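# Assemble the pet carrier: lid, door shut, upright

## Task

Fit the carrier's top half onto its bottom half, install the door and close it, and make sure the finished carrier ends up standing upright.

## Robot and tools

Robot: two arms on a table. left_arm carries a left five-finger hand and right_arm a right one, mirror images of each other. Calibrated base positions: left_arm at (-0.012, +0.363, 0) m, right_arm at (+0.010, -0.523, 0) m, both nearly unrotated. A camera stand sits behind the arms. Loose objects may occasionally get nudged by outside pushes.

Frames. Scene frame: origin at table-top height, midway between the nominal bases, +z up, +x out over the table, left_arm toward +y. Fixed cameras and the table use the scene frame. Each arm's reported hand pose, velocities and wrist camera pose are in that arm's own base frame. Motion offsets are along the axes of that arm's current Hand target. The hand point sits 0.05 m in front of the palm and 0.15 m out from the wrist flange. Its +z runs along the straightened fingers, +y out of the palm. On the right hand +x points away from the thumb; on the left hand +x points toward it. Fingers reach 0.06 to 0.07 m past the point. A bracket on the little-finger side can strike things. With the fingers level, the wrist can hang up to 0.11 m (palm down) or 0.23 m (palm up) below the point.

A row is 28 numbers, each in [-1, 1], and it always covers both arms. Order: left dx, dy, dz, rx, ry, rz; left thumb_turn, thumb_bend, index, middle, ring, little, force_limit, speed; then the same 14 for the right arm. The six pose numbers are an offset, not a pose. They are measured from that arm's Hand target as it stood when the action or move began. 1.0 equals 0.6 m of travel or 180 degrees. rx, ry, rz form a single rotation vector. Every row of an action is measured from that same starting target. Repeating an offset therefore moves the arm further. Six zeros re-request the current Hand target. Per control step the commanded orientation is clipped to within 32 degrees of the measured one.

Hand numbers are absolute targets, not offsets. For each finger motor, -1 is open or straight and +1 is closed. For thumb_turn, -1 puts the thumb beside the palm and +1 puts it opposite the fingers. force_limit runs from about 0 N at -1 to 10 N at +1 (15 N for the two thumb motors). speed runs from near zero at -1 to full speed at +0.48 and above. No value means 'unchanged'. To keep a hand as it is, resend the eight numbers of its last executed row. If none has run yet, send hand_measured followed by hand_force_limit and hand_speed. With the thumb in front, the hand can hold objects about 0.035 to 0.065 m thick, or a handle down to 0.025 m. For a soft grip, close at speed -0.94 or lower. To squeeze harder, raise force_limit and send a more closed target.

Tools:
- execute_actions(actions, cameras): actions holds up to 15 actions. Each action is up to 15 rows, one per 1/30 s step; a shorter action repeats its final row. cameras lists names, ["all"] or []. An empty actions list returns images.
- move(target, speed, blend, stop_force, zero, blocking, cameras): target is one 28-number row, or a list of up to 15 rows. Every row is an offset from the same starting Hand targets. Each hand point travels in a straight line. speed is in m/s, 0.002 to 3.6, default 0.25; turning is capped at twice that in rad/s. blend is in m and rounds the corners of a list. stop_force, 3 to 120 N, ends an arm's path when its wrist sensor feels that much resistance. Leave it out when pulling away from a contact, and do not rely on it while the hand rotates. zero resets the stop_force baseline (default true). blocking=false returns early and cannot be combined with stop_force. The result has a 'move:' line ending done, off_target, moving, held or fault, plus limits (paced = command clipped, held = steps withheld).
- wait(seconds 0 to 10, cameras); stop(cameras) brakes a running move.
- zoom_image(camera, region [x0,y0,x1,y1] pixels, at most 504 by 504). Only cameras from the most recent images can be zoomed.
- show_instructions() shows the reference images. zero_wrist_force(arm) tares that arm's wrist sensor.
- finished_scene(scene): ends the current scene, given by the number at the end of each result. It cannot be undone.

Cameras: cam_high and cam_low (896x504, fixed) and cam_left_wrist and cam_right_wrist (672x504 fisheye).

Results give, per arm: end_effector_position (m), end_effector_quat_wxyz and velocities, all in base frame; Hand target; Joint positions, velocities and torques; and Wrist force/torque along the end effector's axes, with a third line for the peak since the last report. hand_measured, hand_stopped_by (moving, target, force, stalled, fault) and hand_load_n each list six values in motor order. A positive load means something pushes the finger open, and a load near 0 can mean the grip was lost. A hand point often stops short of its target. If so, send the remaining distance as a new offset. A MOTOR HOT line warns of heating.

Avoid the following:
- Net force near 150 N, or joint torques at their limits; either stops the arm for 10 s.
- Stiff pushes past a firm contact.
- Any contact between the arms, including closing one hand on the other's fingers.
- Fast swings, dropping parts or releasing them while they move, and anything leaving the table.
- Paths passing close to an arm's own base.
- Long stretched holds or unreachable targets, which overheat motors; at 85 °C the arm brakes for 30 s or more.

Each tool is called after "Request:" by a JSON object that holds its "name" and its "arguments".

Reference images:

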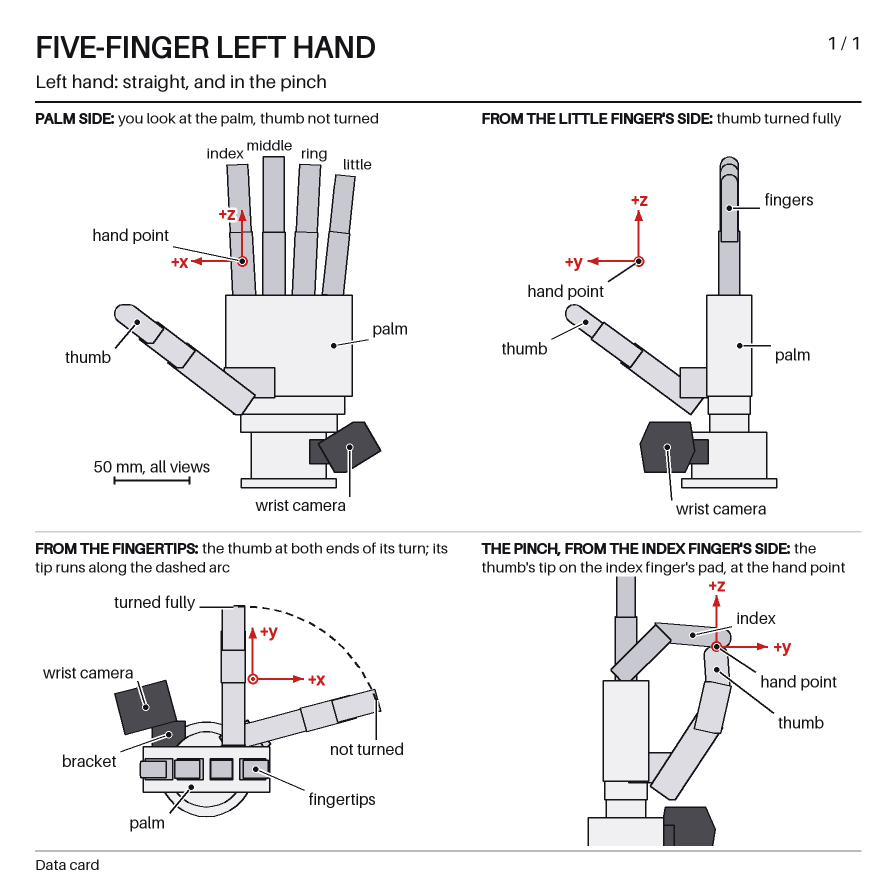

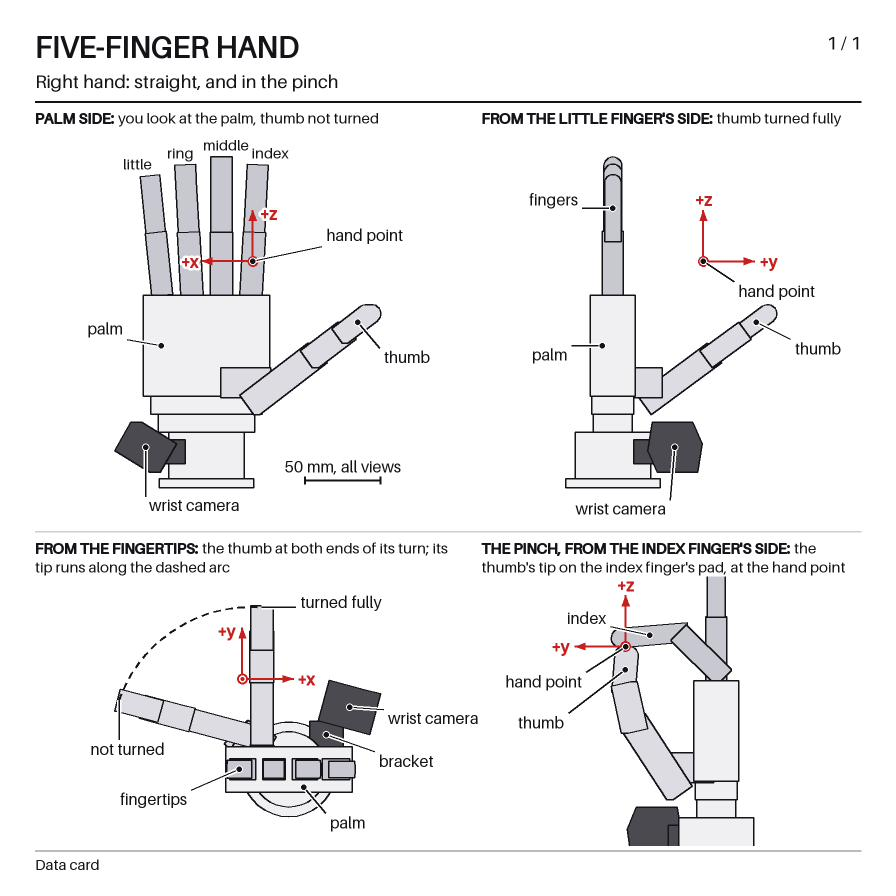

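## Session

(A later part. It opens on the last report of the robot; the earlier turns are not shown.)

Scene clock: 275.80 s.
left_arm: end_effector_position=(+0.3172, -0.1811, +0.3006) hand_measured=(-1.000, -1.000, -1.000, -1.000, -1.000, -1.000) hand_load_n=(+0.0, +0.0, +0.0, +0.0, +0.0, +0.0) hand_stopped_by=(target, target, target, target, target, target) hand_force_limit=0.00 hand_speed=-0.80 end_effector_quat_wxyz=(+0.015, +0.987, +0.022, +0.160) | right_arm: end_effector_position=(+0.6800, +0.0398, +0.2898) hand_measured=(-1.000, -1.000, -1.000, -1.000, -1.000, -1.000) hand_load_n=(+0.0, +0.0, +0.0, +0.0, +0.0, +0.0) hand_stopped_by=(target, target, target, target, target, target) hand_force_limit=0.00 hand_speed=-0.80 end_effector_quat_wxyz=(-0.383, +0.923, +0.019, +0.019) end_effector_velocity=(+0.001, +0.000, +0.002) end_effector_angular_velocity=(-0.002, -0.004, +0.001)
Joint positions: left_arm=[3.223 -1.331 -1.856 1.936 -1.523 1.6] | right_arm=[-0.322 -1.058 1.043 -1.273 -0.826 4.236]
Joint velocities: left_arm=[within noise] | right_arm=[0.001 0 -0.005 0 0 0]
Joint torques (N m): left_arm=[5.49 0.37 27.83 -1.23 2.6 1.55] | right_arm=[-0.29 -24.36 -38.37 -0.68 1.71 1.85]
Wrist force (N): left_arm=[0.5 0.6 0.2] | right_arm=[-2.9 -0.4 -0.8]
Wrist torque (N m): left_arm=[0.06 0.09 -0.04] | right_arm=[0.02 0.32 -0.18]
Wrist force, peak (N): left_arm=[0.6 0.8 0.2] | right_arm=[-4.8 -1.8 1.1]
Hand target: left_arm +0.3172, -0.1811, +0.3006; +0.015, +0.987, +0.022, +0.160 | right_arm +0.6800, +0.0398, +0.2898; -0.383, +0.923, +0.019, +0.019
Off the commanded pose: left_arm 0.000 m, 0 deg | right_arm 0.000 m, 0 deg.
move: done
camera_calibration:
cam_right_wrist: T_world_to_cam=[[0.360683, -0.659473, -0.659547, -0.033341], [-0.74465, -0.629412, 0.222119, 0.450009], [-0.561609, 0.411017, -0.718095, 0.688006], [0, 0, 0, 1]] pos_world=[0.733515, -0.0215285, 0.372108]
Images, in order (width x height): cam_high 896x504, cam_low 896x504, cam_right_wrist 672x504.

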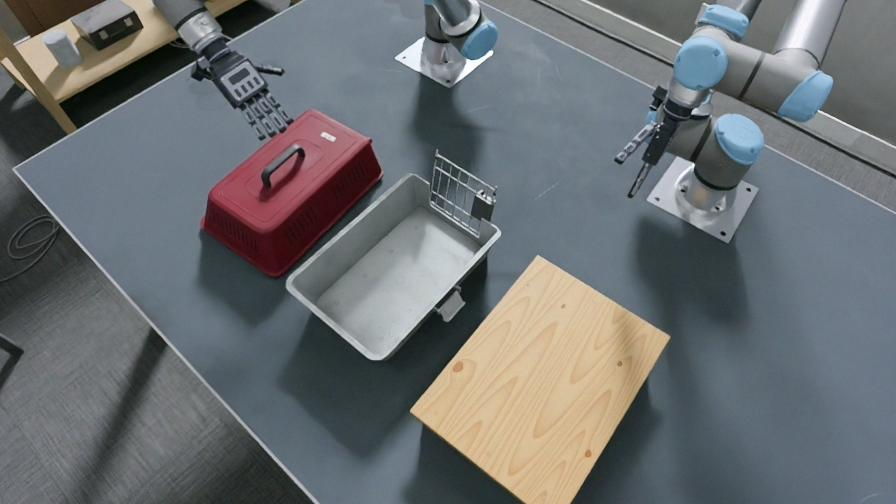

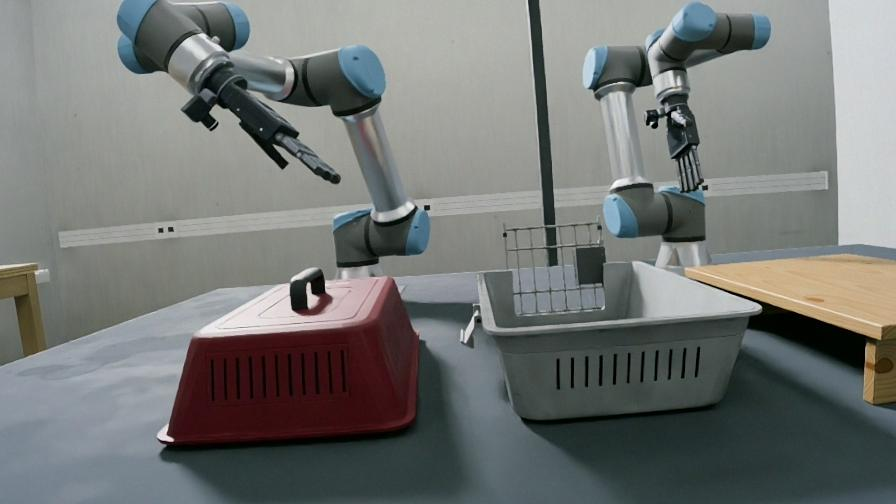

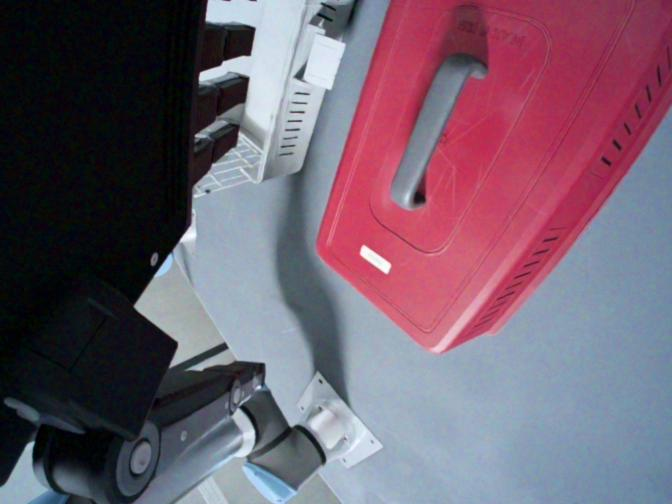

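Request:
{"name": "move", "arguments": {"target": [0, 0, 0, 0, 0, 0, -1, -1, -1, -1, -1, -1, 0, -0.8, 0.1118, 0.0788, 0.1412, 0.001, -0.0335, -0.0115, -1, -1, -1, -1, -1, -1, 0, -0.8], "speed": 0.2, "cameras": ["cam_low", "cam_right_wrist"]}}

Request:
{"name": "zoom_image", "arguments": {"camera": "cam_right_wrist", "region": [220, 100, 560, 420]}}

Scene clock: 302.27 s.
left_arm: end_effector_position=(+0.3172, -0.1811, +0.3006) hand_measured=(-1.000, -1.000, -1.000, -1.000, -1.000, -1.000) hand_load_n=(+0.0, +0.0, +0.0, +0.0, +0.0, +0.0) hand_stopped_by=(target, target, target, target, target, target) hand_force_limit=0.00 hand_speed=-0.80 end_effector_quat_wxyz=(+0.015, +0.987, +0.022, +0.160) | right_arm: end_effector_position=(+0.7510, +0.0678, +0.1998) hand_measured=(-1.000, -1.000, -1.000, -1.000, -1.000, -1.000) hand_load_n=(-0.5, +0.0, +0.0, +0.0, +0.0, -0.5) hand_stopped_by=(target, target, target, target, target, target) hand_force_limit=0.00 hand_speed=-0.80 end_effector_quat_wxyz=(-0.383, +0.922, +0.056, -0.023)
Joint positions: left_arm=[3.223 -1.331 -1.856 1.936 -1.523 1.6] | right_arm=[-0.245 -0.777 0.796 -1.245 -0.849 4.214]
Joint torques (N m): left_arm=[6.55 0.22 27.69 -1.53 2.54 1.34] | right_arm=[3.87 -46.4 -27.05 -3.55 4.23 1.76]
Wrist force (N): left_arm=[0.6 0.5 0.4] | right_arm=[-3.1 -0.2 -0.9]
Wrist torque (N m): left_arm=[0.04 0.08 -0.03] | right_arm=[0.07 0.36 -0.22]
Wrist force, peak (N): left_arm=[0.7 0.8 0.2] | right_arm=[-3.1 3.0 -4.3]
Hand target: left_arm +0.3172, -0.1811, +0.3006; +0.015, +0.987, +0.022, +0.160 | right_arm +0.7511, +0.0678, +0.1999; -0.383, +0.922, +0.056, -0.023
Off the commanded pose: left_arm 0.000 m, 0 deg | right_arm 0.000 m, 0 deg.
move: done
camera_calibration:
cam_right_wrist: T_world_to_cam=[[0.39221, -0.623585, -0.676249, -0.122524], [-0.666346, -0.699409, 0.258475, 0.479229], [-0.634156, 0.349239, -0.689839, 0.704819], [0, 0, 0, 1]] pos_world=[0.814353, 0.0126229, 0.279486]
Images, in order (width x height): cam_low 896x504, cam_right_wrist 672x504.

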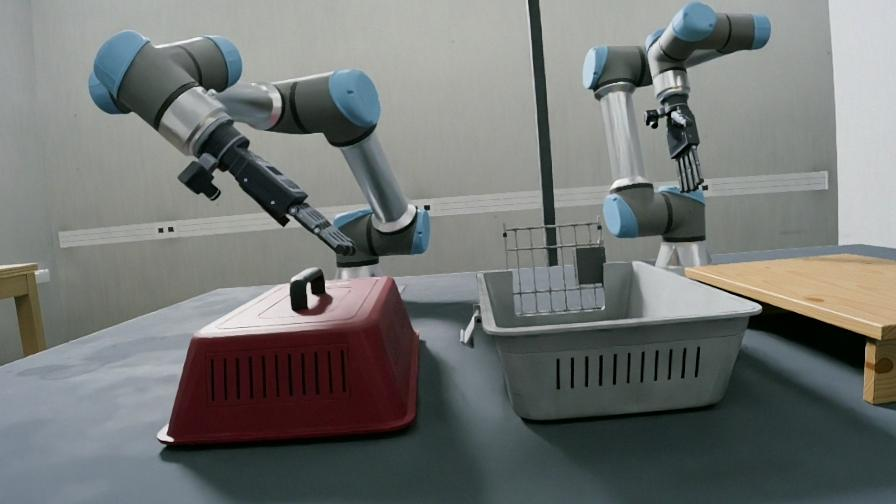

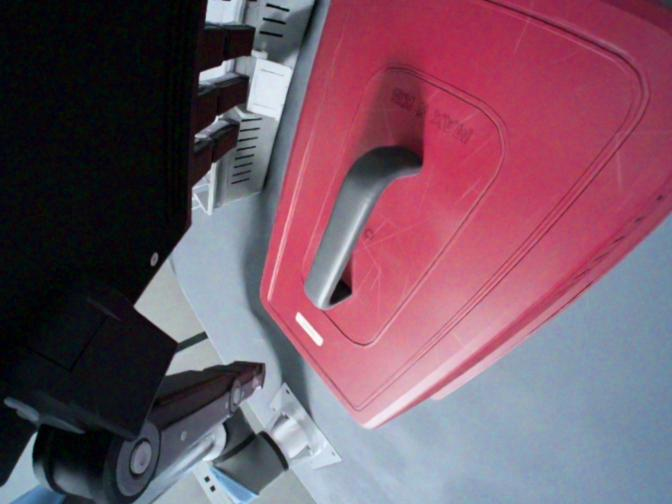

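Scaled by 1.482 from the camera's 672x504 image, which has a finer 960x720 frame.

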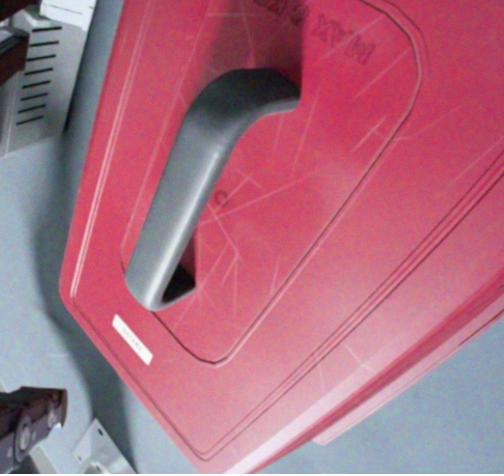

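Request:
{"name": "move", "arguments": {"target": [0, 0, 0, 0, 0, 0, -1, -1, -1, -1, -1, -1, 0, -0.8, -0.1075, -0.0645, 0.0645, 0, 0, 0, -1, -1, 0.707, 0.707, 0.707, 0.707, 0.3, 0], "speed": 0.15, "cameras": ["cam_low", "cam_high", "cam_right_wrist"]}}

Request:
{"name": "zoom_image", "arguments": {"camera": "cam_low", "region": [220, 160, 420, 340]}}

Request:
{"name": "zoom_image", "arguments": {"camera": "cam_high", "region": [200, 80, 380, 220]}}

Scene clock: 319.77 s.
left_arm: end_effector_position=(+0.3172, -0.1811, +0.3006) hand_measured=(-1.000, -1.000, -1.000, -1.000, -1.000, -1.000) hand_load_n=(+0.0, +0.0, +0.0, +0.0, +0.0, +0.0) hand_stopped_by=(target, target, target, target, target, target) hand_force_limit=0.00 hand_speed=-0.80 end_effector_quat_wxyz=(+0.015, +0.987, +0.022, +0.160) | right_arm: end_effector_position=(+0.6805, +0.1144, +0.2001) hand_measured=(-1.000, -1.000, +0.706, +0.706, +0.706, +0.706) hand_load_n=(+0.0, +0.0, +0.0, +0.0, +0.0, +0.0) hand_stopped_by=(target, target, target, target, target, target) hand_force_limit=0.30 hand_speed=0.00 end_effector_quat_wxyz=(-0.383, +0.922, +0.056, -0.023)
Joint positions: left_arm=[3.223 -1.331 -1.856 1.936 -1.523 1.6] | right_arm=[-0.206 -0.988 1.161 -1.432 -0.836 4.264]
Joint torques (N m): left_arm=[5.19 -0.28 27.24 -1.99 2.64 0.85] | right_arm=[1.08 -34.88 -6.56 -2.56 -1.73 -1.57]
Wrist force (N): left_arm=[0.6 0.8 0.3] | right_arm=[-3.0 -0.2 -0.9]
Wrist torque (N m): left_arm=[0.09 0.07 -0.03] | right_arm=[0.11 0.34 -0.29]
Wrist force, peak (N): left_arm=[0.8 0.7 0.3] | right_arm=[-3.9 -1.1 -0.7]
Hand target: left_arm +0.3172, -0.1811, +0.3006; +0.015, +0.987, +0.022, +0.160 | right_arm +0.6804, +0.1143, +0.1999; -0.383, +0.922, +0.056, -0.023
Off the commanded pose: left_arm 0.000 m, 0 deg | right_arm 0.000 m, 0 deg.
move: done
camera_calibration:
cam_right_wrist: T_world_to_cam=[[0.392267, -0.623484, -0.67631, -0.0656656], [-0.666531, -0.699358, 0.258136, 0.46486], [-0.633926, 0.349523, -0.689907, 0.643846], [0, 0, 0, 1]] pos_world=[0.743753, 0.0591227, 0.279786]
Images, in order (width x height): cam_high 896x504, cam_low 896x504, cam_right_wrist 672x504.

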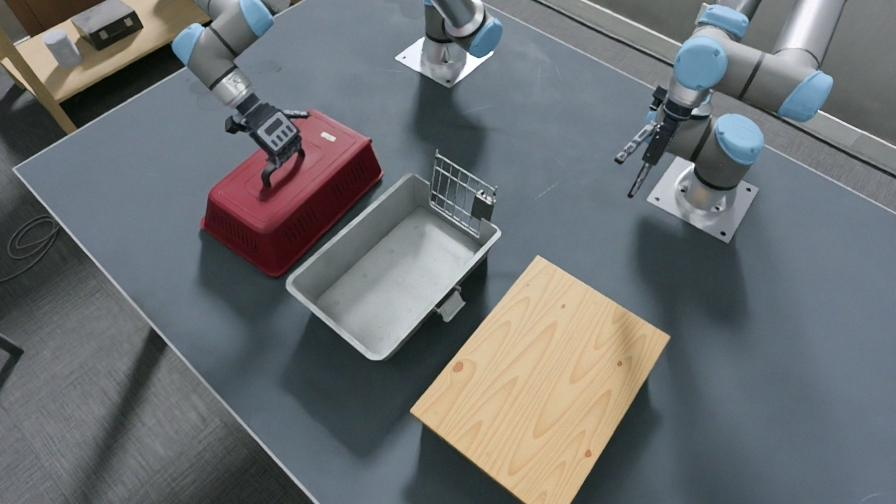

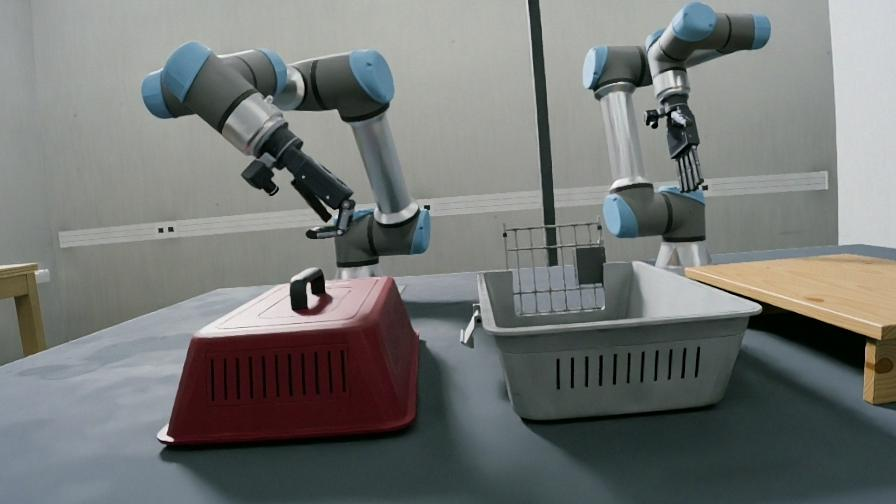

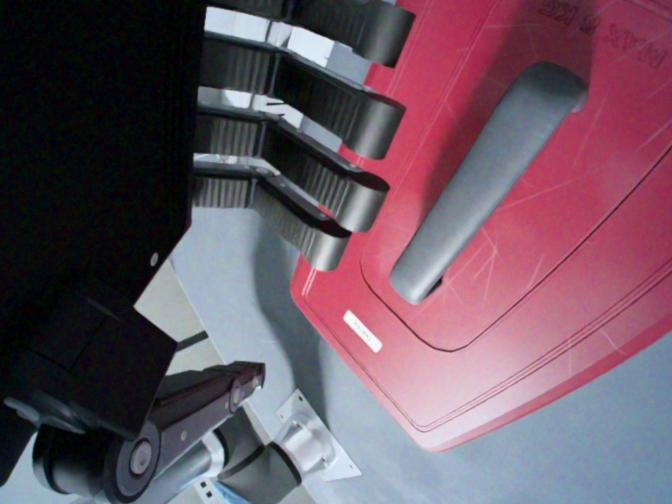

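Scaled by 2.520 from the camera's 896x504 image, which has a finer 1280x720 frame.

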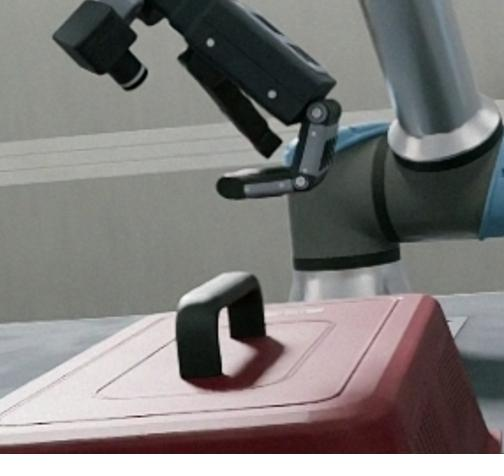

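Scaled by 2.800 from the camera's 896x504 image, which has a finer 1280x720 frame.

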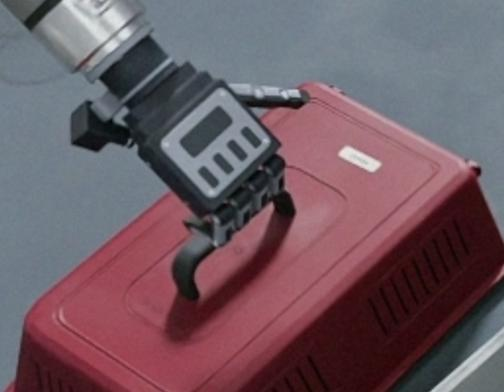

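Request:
{"name": "zoom_image", "arguments": {"camera": "cam_right_wrist", "region": [180, 0, 660, 320]}}

Scaled by 1.050 from the camera's 672x504 image, which has a finer 960x720 frame.

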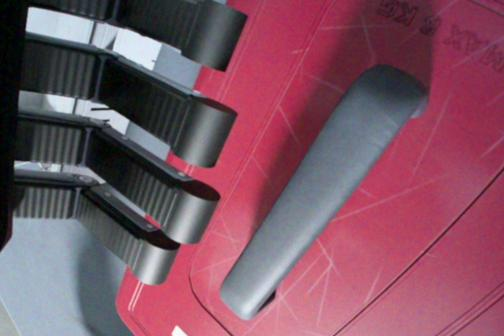

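Request:
{"name": "move", "arguments": {"target": [[0, 0, 0, 0, 0, 0, -1, -1, -1, -1, -1, -1, 0, -0.8, -0.01, -0.0236, 0.0236, 0, 0, 0, -1, -1, 0.707, 0.707, 0.707, 0.707, 0.3, 0],[0, 0, 0, 0, 0, 0, -1, -1, -1, -1, -1, -1, 0, -0.8, -0.01, 0.0177, 0.0648, 0, 0, 0, -1, -1, 0.707, 0.707, 0.707, 0.707, 0.3, 0]], "speed": 0.1, "cameras": ["cam_low", "cam_right_wrist"]}}

Request:
{"name": "zoom_image", "arguments": {"camera": "cam_low", "region": [260, 210, 380, 330]}}

Scene clock: 343.40 s.
left_arm: end_effector_position=(+0.3172, -0.1811, +0.3006) hand_measured=(-1.000, -1.000, -1.000, -1.000, -1.000, -1.000) hand_load_n=(+0.0, +0.0, +0.0, +0.0, +0.0, +0.0) hand_stopped_by=(target, target, target, target, target, target) hand_force_limit=0.00 hand_speed=-0.80 end_effector_quat_wxyz=(+0.015, +0.987, +0.022, +0.160) | right_arm: end_effector_position=(+0.6719, +0.1335, +0.1647) hand_measured=(-1.000, -1.000, +0.706, +0.706, +0.706, +0.706) hand_load_n=(+0.0, -0.5, +0.0, +0.0, +0.0, +0.0) hand_stopped_by=(target, target, target, target, target, target) hand_force_limit=0.30 hand_speed=0.00 end_effector_quat_wxyz=(-0.383, +0.922, +0.056, -0.023)
Joint positions: left_arm=[3.223 -1.331 -1.856 1.936 -1.523 1.6] | right_arm=[-0.182 -0.99 1.262 -1.551 -0.829 4.295]
Joint torques (N m): left_arm=[6.07 1.21 27.41 -2.51 2.57 0.73] | right_arm=[-4.04 -65.83 -34.35 -2.05 -1.45 1.74]
Wrist force (N): left_arm=[0.5 0.5 0.4] | right_arm=[-3.0 0.1 -0.6]
Wrist torque (N m): left_arm=[0.04 0.09 -0.03] | right_arm=[0.15 0.32 -0.28]
Wrist force, peak (N): left_arm=[0.7 0.8 0.1] | right_arm=[-2.9 -1.4 -1.8]
Hand target: left_arm +0.3172, -0.1811, +0.3006; +0.015, +0.987, +0.022, +0.160 | right_arm +0.6720, +0.1335, +0.1649; -0.383, +0.922, +0.056, -0.023
Off the commanded pose: left_arm 0.000 m, 0 deg | right_arm 0.000 m, 0 deg.
move: done
camera_calibration:
cam_right_wrist: T_world_to_cam=[[0.39175, -0.623508, -0.676587, -0.0739602], [-0.666265, -0.699387, 0.258746, 0.48151], [-0.634526, 0.349422, -0.689406, 0.607644], [0, 0, 0, 1]] pos_world=[0.735353, 0.0783228, 0.244284]
Images, in order (width x height): cam_low 896x504, cam_right_wrist 672x504.

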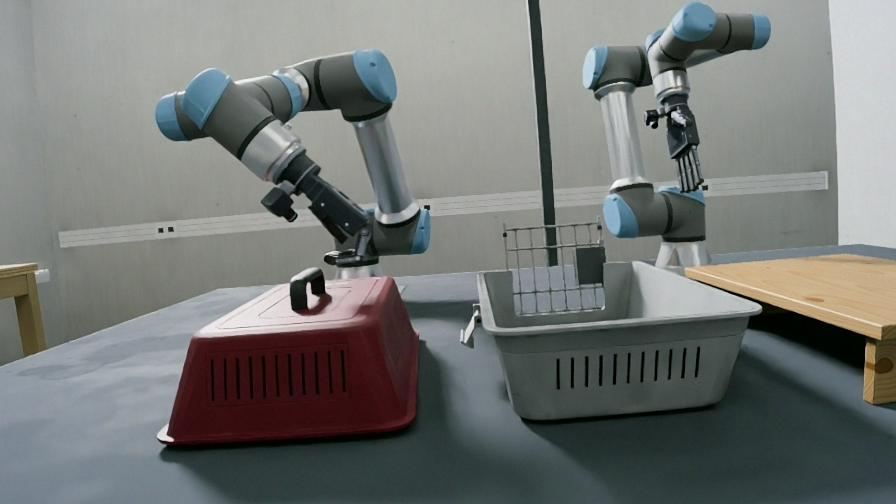

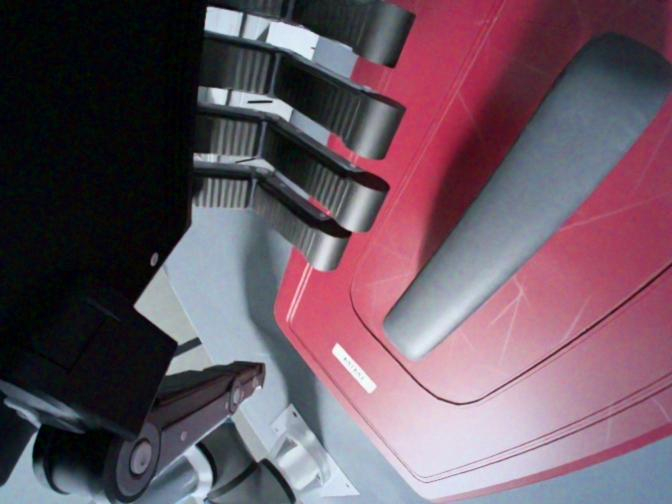

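Scaled by 4.200 from the camera's 896x504 image, which has a finer 1280x720 frame.

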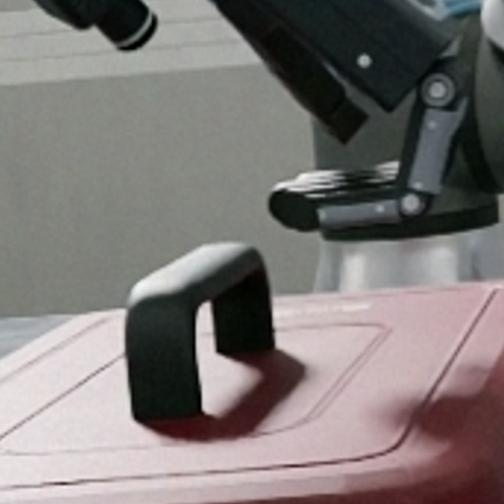

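Request:
{"name": "move", "arguments": {"target": [0, 0, 0, 0, 0, 0, -1, -1, -1, -1, -1, -1, 0, -0.8, 0, 0.0707, 0.0707, 0, 0, 0, -1, -1, 0.707, 0.707, 0.707, 0.707, 0.3, 0], "speed": 0.015, "stop_force": 4, "cameras": ["cam_low", "cam_right_wrist"]}}

Request:
{"name": "zoom_image", "arguments": {"camera": "cam_low", "region": [260, 210, 380, 330]}}

Scene clock: 358.73 s.
left_arm: end_effector_position=(+0.3172, -0.1811, +0.3006) hand_measured=(-1.000, -1.000, -1.000, -1.000, -1.000, -1.000) hand_load_n=(+0.0, +0.0, +0.0, +0.0, +0.0, +0.0) hand_stopped_by=(target, target, target, target, target, target) hand_force_limit=0.00 hand_speed=-0.80 end_effector_quat_wxyz=(+0.015, +0.987, +0.022, +0.160) | right_arm: end_effector_position=(+0.6720, +0.1336, +0.1143) hand_measured=(-1.000, -1.000, +0.706, +0.706, +0.706, +0.706) hand_load_n=(+0.0, +0.0, +0.0, +0.0, -2.5, -2.0) hand_stopped_by=(target, target, target, target, target, target) hand_force_limit=0.30 hand_speed=0.00 end_effector_quat_wxyz=(-0.383, +0.922, +0.056, -0.023)
Joint positions: left_arm=[3.223 -1.331 -1.856 1.936 -1.523 1.6] | right_arm=[-0.181 -0.951 1.333 -1.662 -0.829 4.295]
Joint torques (N m): left_arm=[4.86 -0.6 27.03 -2.78 2.62 0.32] | right_arm=[1.72 -62.78 -34.21 -0.23 -0.66 0.96]
Wrist force (N): left_arm=[0.5 0.5 0.2] | right_arm=[-2.5 -1.8 -3.5]
Wrist torque (N m): left_arm=[0.06 0.08 -0.03] | right_arm=[0.13 0.42 -0.36]
Wrist force, peak (N): left_arm=[0.6 0.8 0.3] | right_arm=[-4.6 -6.3 -6.3]
Hand target: left_arm +0.3172, -0.1811, +0.3006; +0.015, +0.987, +0.022, +0.160 | right_arm +0.6720, +0.1336, +0.1143; -0.383, +0.922, +0.056, -0.023 (not the last commanded pose)
Off the commanded pose: left_arm 0.000 m, 0 deg | right_arm 0.009 m, 0 deg.
move: contact (right_arm)
camera_calibration:
cam_right_wrist: T_world_to_cam=[[0.39215, -0.623522, -0.676342, -0.10827], [-0.666424, -0.699378, 0.258359, 0.494786], [-0.634112, 0.349415, -0.689791, 0.572704], [0, 0, 0, 1]] pos_world=[0.735353, 0.0784228, 0.193986]
Images, in order (width x height): cam_low 896x504, cam_right_wrist 672x504.

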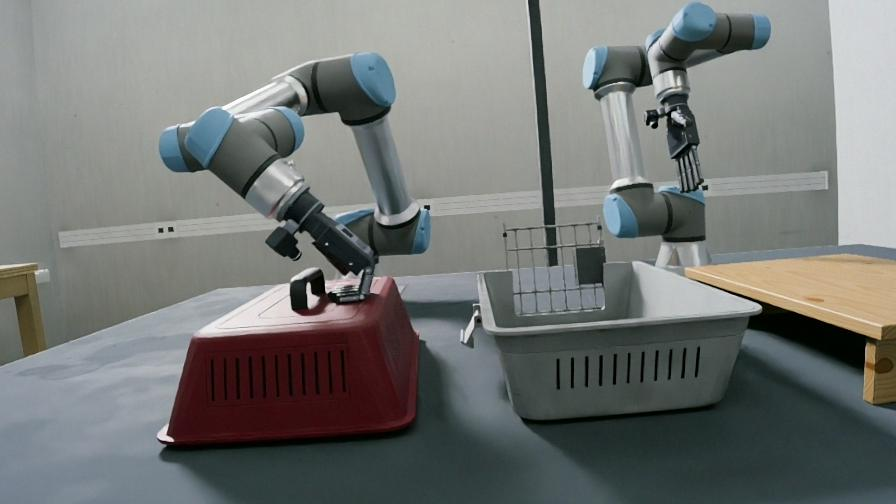

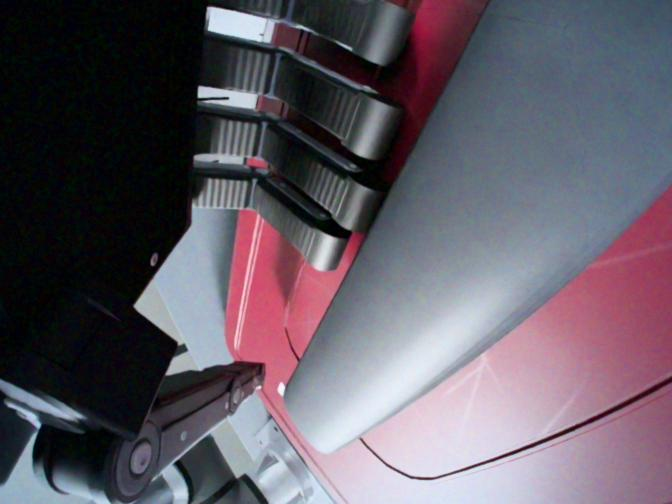

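Scaled by 4.200 from the camera's 896x504 image, which has a finer 1280x720 frame.

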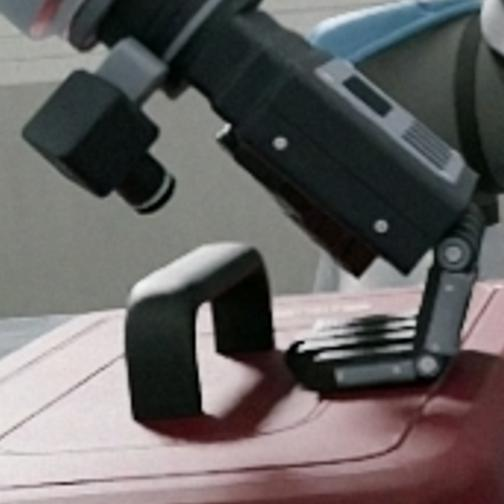

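Request:
{"name": "move", "arguments": {"target": [0, 0, 0, 0, 0, 0, -1, -1, -1, -1, -1, -1, 0, -0.8, 0, -0.0059, -0.0059, 0, 0, 0, -1, -1, 0.707, 0.707, 0.707, 0.707, 0.3, 0], "speed": 0.05}}

Request:
{"name": "move", "arguments": {"target": [0, 0, 0, 0, 0, 0, -1, -1, -1, -1, -1, -1, 0, -0.8, 0, 0.0589, -0.0589, 0, 0, 0, -1, -1, 0.707, 0.707, 0.707, 0.707, 0.3, 0], "speed": 0.02, "stop_force": 4, "cameras": ["cam_low", "cam_right_wrist"]}}

Request:
{"name": "zoom_image", "arguments": {"camera": "cam_low", "region": [260, 210, 380, 330]}}

Scene clock: 370.83 s.
left_arm: end_effector_position=(+0.3172, -0.1811, +0.3006) hand_measured=(-1.000, -1.000, -1.000, -1.000, -1.000, -1.000) hand_load_n=(+0.0, +0.0, +0.0, +0.0, +0.0, +0.0) hand_stopped_by=(target, target, target, target, target, target) hand_force_limit=0.00 hand_speed=-0.80 end_effector_quat_wxyz=(+0.015, +0.987, +0.022, +0.160) | right_arm: end_effector_position=(+0.6720, +0.1336, +0.1195) hand_measured=(-1.000, -1.000, +0.706, +0.706, +0.706, +0.706) hand_load_n=(+0.0, +0.0, +0.0, +0.5, +0.0, +0.0) hand_stopped_by=(target, target, target, target, target, target) hand_force_limit=0.30 hand_speed=0.00 end_effector_quat_wxyz=(-0.383, +0.922, +0.056, -0.023)
Joint positions: left_arm=[3.223 -1.331 -1.856 1.936 -1.523 1.6] | right_arm=[-0.181 -0.955 1.326 -1.651 -0.829 4.295]
Joint torques (N m): left_arm=[6.99 0.08 27.19 -2.91 2.22 0.4] | right_arm=[-4.48 -55.05 -26.56 -3.15 -1.04 -1.72]
Wrist force (N): left_arm=[0.4 0.6 0.1] | right_arm=[-2.8 -0.2 -0.3]
Wrist torque (N m): left_arm=[0.08 0.10 -0.04] | right_arm=[0.10 0.28 -0.27]
Wrist force, peak (N): left_arm=[0.6 0.8 0.2] | right_arm=[-2.3 -2.2 -4.1]
Hand target: left_arm +0.3172, -0.1811, +0.3006; +0.015, +0.987, +0.022, +0.160 | right_arm +0.6720, +0.1336, +0.1193; -0.383, +0.922, +0.056, -0.023
Off the commanded pose: left_arm 0.000 m, 0 deg | right_arm 0.000 m, 0 deg.
move: done

Scene clock: 374.53 s.
left_arm: end_effector_position=(+0.3172, -0.1811, +0.3006) hand_measured=(-1.000, -1.000, -1.000, -1.000, -1.000, -1.000) hand_load_n=(+0.0, +0.0, +0.0, +0.0, +0.0, +0.0) hand_stopped_by=(target, target, target, target, target, target) hand_force_limit=0.00 hand_speed=-0.80 end_effector_quat_wxyz=(+0.015, +0.987, +0.022, +0.160) | right_arm: end_effector_position=(+0.6781, +0.0840, +0.1192) hand_measured=(-1.000, -1.000, +0.706, +0.706, +0.706, +0.706) hand_load_n=(+0.0, +0.0, +0.0, +0.0, +0.0, +0.0) hand_stopped_by=(target, target, target, target, target, target) hand_force_limit=0.30 hand_speed=0.00 end_effector_quat_wxyz=(-0.383, +0.922, +0.056, -0.023)
Joint positions: left_arm=[3.223 -1.331 -1.856 1.936 -1.523 1.6] | right_arm=[-0.248 -0.938 1.284 -1.569 -0.849 4.211]
Joint torques (N m): left_arm=[6.33 0.81 26.77 -2.81 2.42 -0.06] | right_arm=[5.03 -52.47 -5.02 -3.95 4.01 1.91]
Wrist force (N): left_arm=[0.5 0.6 0.2] | right_arm=[-2.9 -0.4 -0.7]
Wrist torque (N m): left_arm=[0.06 0.10 -0.04] | right_arm=[0.07 0.31 -0.21]
Wrist force, peak (N): left_arm=[0.7 0.8 0.3] | right_arm=[-3.3 0.0 -1.0]
Hand target: left_arm +0.3172, -0.1811, +0.3006; +0.015, +0.987, +0.022, +0.160 | right_arm +0.6781, +0.0840, +0.1193; -0.383, +0.922, +0.056, -0.023
Off the commanded pose: left_arm 0.000 m, 0 deg | right_arm 0.000 m, 0 deg.
move: done
camera_calibration:
cam_right_wrist: T_world_to_cam=[[0.392062, -0.623546, -0.676371, -0.138265], [-0.666434, -0.699345, 0.258423, 0.46282], [-0.634156, 0.349439, -0.689738, 0.597339], [0, 0, 0, 1]] pos_world=[0.741453, 0.0287226, 0.198886]
Images, in order (width x height): cam_low 896x504, cam_right_wrist 672x504.

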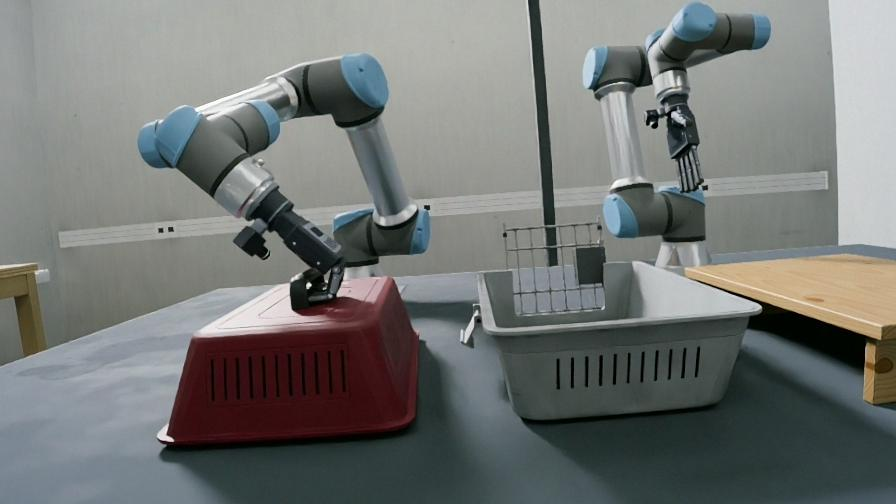

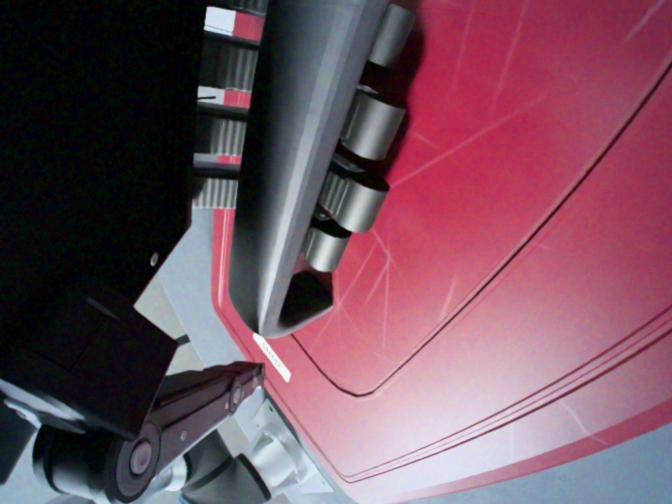

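Scaled by 4.200 from the camera's 896x504 image, which has a finer 1280x720 frame.

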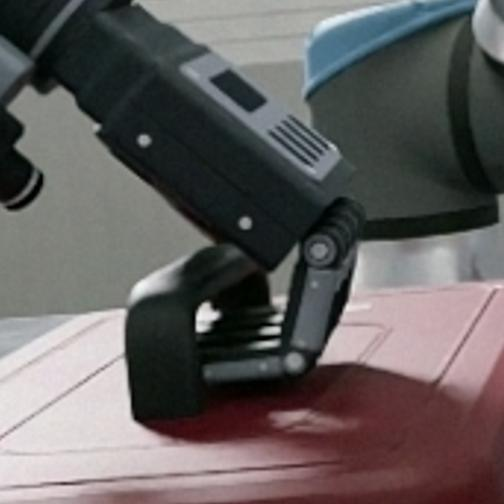

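Request:
{"name": "move", "arguments": {"target": [0, 0, 0, 0, 0, 0, -1, -1, -1, -1, -1, -1, 0, -0.8, 0, 0.0083, -0.0083, 0, 0, 0, -1, -1, 0.707, 0.707, 0.707, 0.707, 0.3, 0], "speed": 0.02, "stop_force": 4}}

Request:
{"name": "move", "arguments": {"target": [0, 0, 0, 0, 0, 0, -1, -1, -1, -1, -1, -1, 0, -0.8, 0, 0, 0, 0, 0, 0, -1, -1, 1, 1, 1, 1, -0.4, -0.9], "cameras": ["cam_low", "cam_right_wrist"]}}

Request:
{"name": "zoom_image", "arguments": {"camera": "cam_low", "region": [260, 210, 380, 330]}}

Scene clock: 381.53 s.
left_arm: end_effector_position=(+0.3172, -0.1811, +0.3006) hand_measured=(-1.000, -1.000, -1.000, -1.000, -1.000, -1.000) hand_load_n=(+0.0, -0.5, +0.0, +0.0, +0.0, +0.0) hand_stopped_by=(target, target, target, target, target, target) hand_force_limit=0.00 hand_speed=-0.80 end_effector_quat_wxyz=(+0.015, +0.987, +0.022, +0.160) | right_arm: end_effector_position=(+0.6789, +0.0770, +0.1192) hand_measured=(-1.000, -1.000, +0.706, +0.706, +0.706, +0.706) hand_load_n=(+0.0, +0.0, +0.0, +0.0, +0.0, +0.0) hand_stopped_by=(target, target, target, target, target, target) hand_force_limit=0.30 hand_speed=0.00 end_effector_quat_wxyz=(-0.383, +0.922, +0.056, -0.023)
Joint positions: left_arm=[3.223 -1.331 -1.856 1.936 -1.523 1.6] | right_arm=[-0.257 -0.935 1.276 -1.557 -0.853 4.199]
Joint torques (N m): left_arm=[6.74 -0.65 26.26 -2.94 2.53 -0.06] | right_arm=[4.47 -37.21 -5.22 -3.82 4.01 1.89]
Wrist force (N): left_arm=[0.5 0.6 0.2] | right_arm=[-3.0 -0.2 -0.8]
Wrist torque (N m): left_arm=[0.07 0.09 -0.04] | right_arm=[0.11 0.33 -0.23]
Wrist force, peak (N): left_arm=[0.6 0.7 0.1] | right_arm=[-3.5 -0.5 -0.9]
Hand target: left_arm +0.3172, -0.1811, +0.3006; +0.015, +0.987, +0.022, +0.160 | right_arm +0.6789, +0.0770, +0.1193; -0.383, +0.922, +0.056, -0.023
Off the commanded pose: left_arm 0.000 m, 0 deg | right_arm 0.000 m, 0 deg.
move: done

Scene clock: 382.77 s.
left_arm: end_effector_position=(+0.3172, -0.1811, +0.3006) hand_measured=(-1.000, -1.000, -1.000, -1.000, -1.000, -1.000) hand_load_n=(+0.0, -0.5, +0.0, +0.0, +0.0, +0.0) hand_stopped_by=(target, target, target, target, target, target) hand_force_limit=0.00 hand_speed=-0.80 end_effector_quat_wxyz=(+0.015, +0.987, +0.022, +0.160) | right_arm: end_effector_position=(+0.6789, +0.0770, +0.1192) hand_measured=(-1.000, -1.000, +0.900, +0.918, +0.938, +0.974) hand_load_n=(-0.5, +0.0, +0.0, +0.0, +0.0, +5.0) hand_stopped_by=(target, target, force, force, force, force) hand_force_limit=-0.40 hand_speed=-0.90 end_effector_quat_wxyz=(-0.383, +0.922, +0.056, -0.023)
Joint positions: left_arm=[3.223 -1.331 -1.856 1.936 -1.523 1.6] | right_arm=[-0.257 -0.935 1.276 -1.557 -0.853 4.199]
Joint torques (N m): left_arm=[6.41 0.33 25.86 -3 2.33 -0.18] | right_arm=[5.05 -52.92 -8.57 -3.68 3.9 1.79]
Wrist force (N): left_arm=[0.5 0.7 0.2] | right_arm=[-2.8 2.5 2.3]
Wrist torque (N m): left_arm=[0.08 0.08 -0.04] | right_arm=[0.17 0.12 -0.06]
Wrist force, peak (N): left_arm=[0.7 0.9 0.1] | right_arm=[-2.9 2.8 2.5]
Hand target: left_arm +0.3172, -0.1811, +0.3006; +0.015, +0.987, +0.022, +0.160 | right_arm +0.6789, +0.0770, +0.1193; -0.383, +0.922, +0.056, -0.023
Off the commanded pose: left_arm 0.000 m, 0 deg | right_arm 0.000 m, 0 deg.
move: done
camera_calibration:
cam_right_wrist: T_world_to_cam=[[0.39215, -0.623522, -0.676342, -0.142953], [-0.666424, -0.699378, 0.258359, 0.458533], [-0.634112, 0.349415, -0.689791, 0.600236], [0, 0, 0, 1]] pos_world=[0.742253, 0.0218228, 0.198886]
Images, in order (width x height): cam_low 896x504, cam_right_wrist 672x504.

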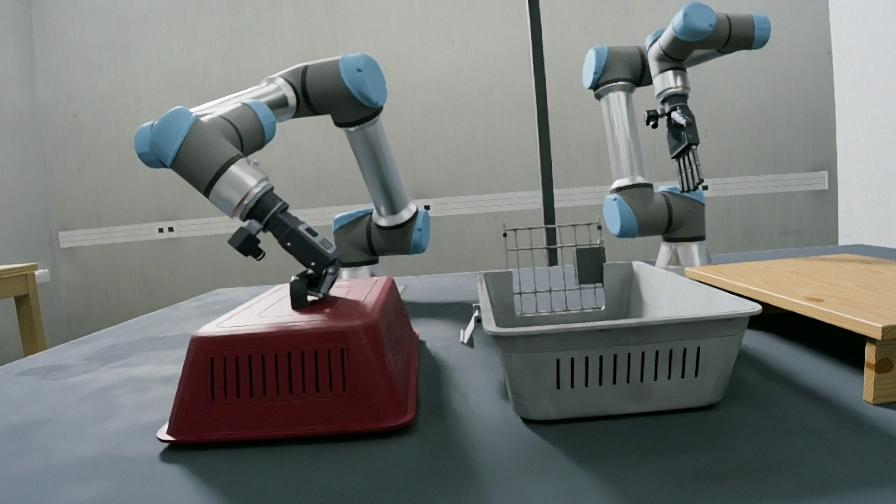

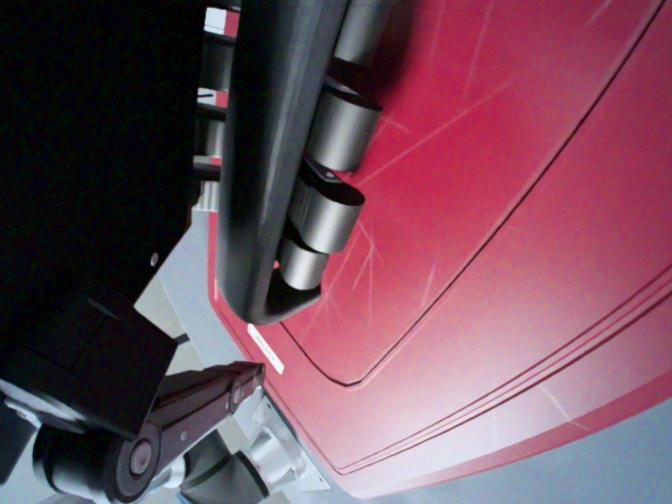

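Scaled by 4.200 from the camera's 896x504 image, which has a finer 1280x720 frame.

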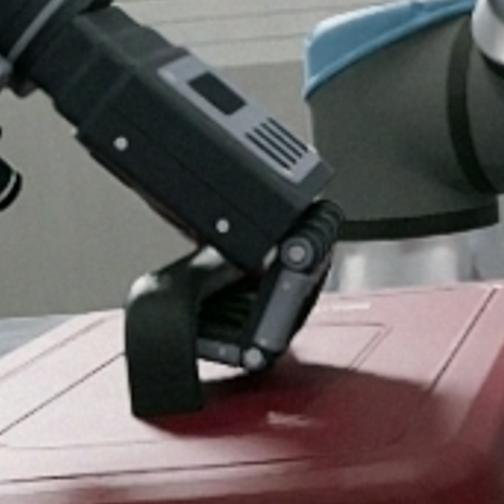

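Request:
{"name": "move", "arguments": {"target": [0, 0, 0, 0, 0, 0, -1, -1, -1, -1, -1, -1, 0, -0.8, 0, -0.0354, -0.0354, 0, 0, 0, -1, -1, 1, 1, 1, 1, -0.4, -0.9], "speed": 0.03, "cameras": ["cam_low", "cam_high", "cam_right_wrist"]}}

Scene clock: 399.40 s.
left_arm: end_effector_position=(+0.3172, -0.1811, +0.3006) hand_measured=(-1.000, -1.000, -1.000, -1.000, -1.000, -1.000) hand_load_n=(+0.0, -0.5, +0.0, +0.0, +0.0, +0.0) hand_stopped_by=(target, target, target, target, target, target) hand_force_limit=0.00 hand_speed=-0.80 end_effector_quat_wxyz=(+0.015, +0.987, +0.022, +0.160) | right_arm: end_effector_position=(+0.6790, +0.0769, +0.1497) hand_measured=(-1.000, -1.000, +0.900, +0.918, +0.938, +0.974) hand_load_n=(+0.0, +0.0, +1.5, +1.0, +0.5, +2.0) hand_stopped_by=(target, target, force, force, force, force) hand_force_limit=-0.40 hand_speed=-0.90 end_effector_quat_wxyz=(-0.383, +0.922, +0.056, -0.023) end_effector_velocity=(+0.001, -0.001, -0.001) end_effector_angular_velocity=(-0.002, -0.006, -0.001)
Joint positions: left_arm=[3.223 -1.331 -1.856 1.936 -1.523 1.6] | right_arm=[-0.257 -0.958 1.233 -1.492 -0.853 4.199]
Joint velocities: left_arm=[within noise] | right_arm=[-0.001 0 0.002 -0.008 0 0]
Joint torques (N m): left_arm=[5.78 0.31 27.1 -2.65 2.35 -0.26] | right_arm=[-4.33 -43.62 -7.24 -4.09 2.94 -1.92]
Wrist force (N): left_arm=[0.4 0.6 0.2] | right_arm=[-2.9 2.9 2.0]
Wrist torque (N m): left_arm=[0.06 0.10 -0.04] | right_arm=[0.22 0.28 -0.13]
Wrist force, peak (N): left_arm=[0.7 0.7 0.3] | right_arm=[-3.3 2.9 2.3]
Hand target: left_arm +0.3172, -0.1811, +0.3006; +0.015, +0.987, +0.022, +0.160 | right_arm +0.6789, +0.0769, +0.1493; -0.383, +0.922, +0.056, -0.023
Off the commanded pose: left_arm 0.000 m, 0 deg | right_arm 0.000 m, 0 deg.
move: done
camera_calibration:
cam_right_wrist: T_world_to_cam=[[0.392457, -0.623588, -0.676103, -0.122707], [-0.666517, -0.699366, 0.258151, 0.450767], [-0.633823, 0.349321, -0.690103, 0.621233], [0, 0, 0, 1]] pos_world=[0.742353, 0.0217227, 0.229387]
Images, in order (width x height): cam_high 896x504, cam_low 896x504, cam_right_wrist 672x504.

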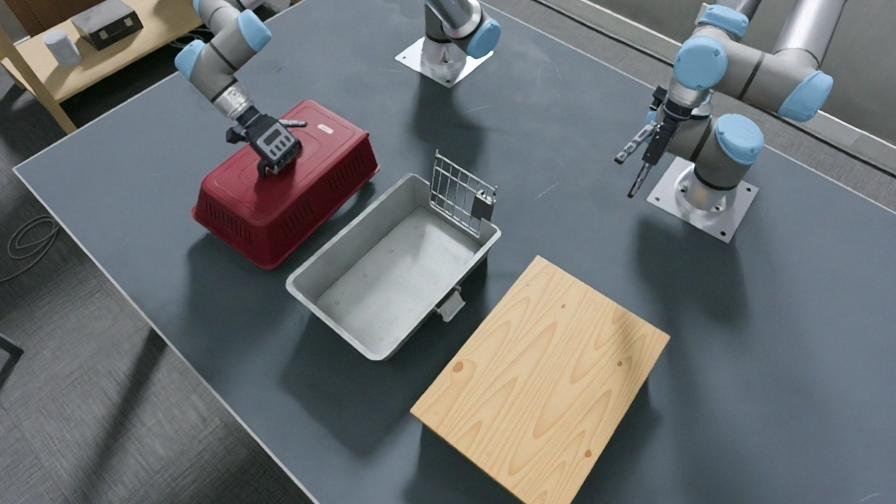

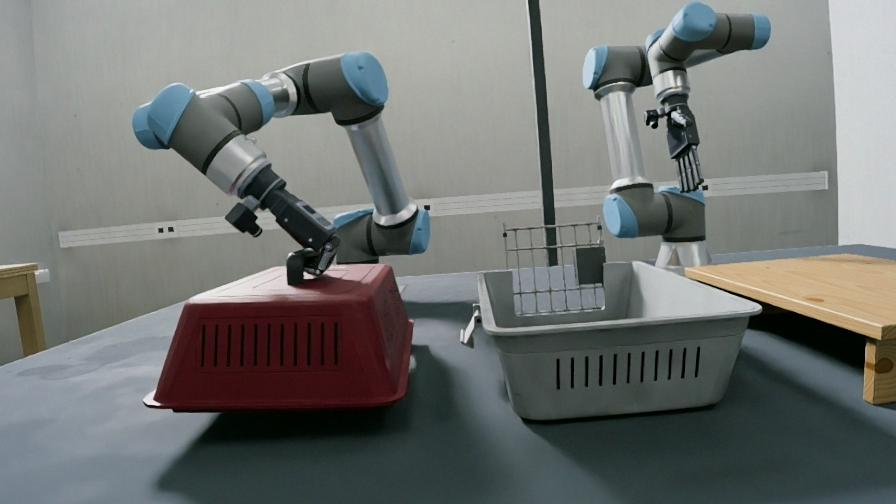

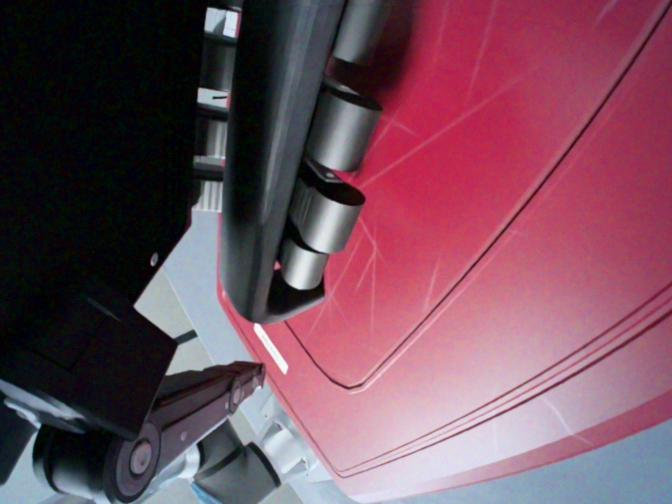

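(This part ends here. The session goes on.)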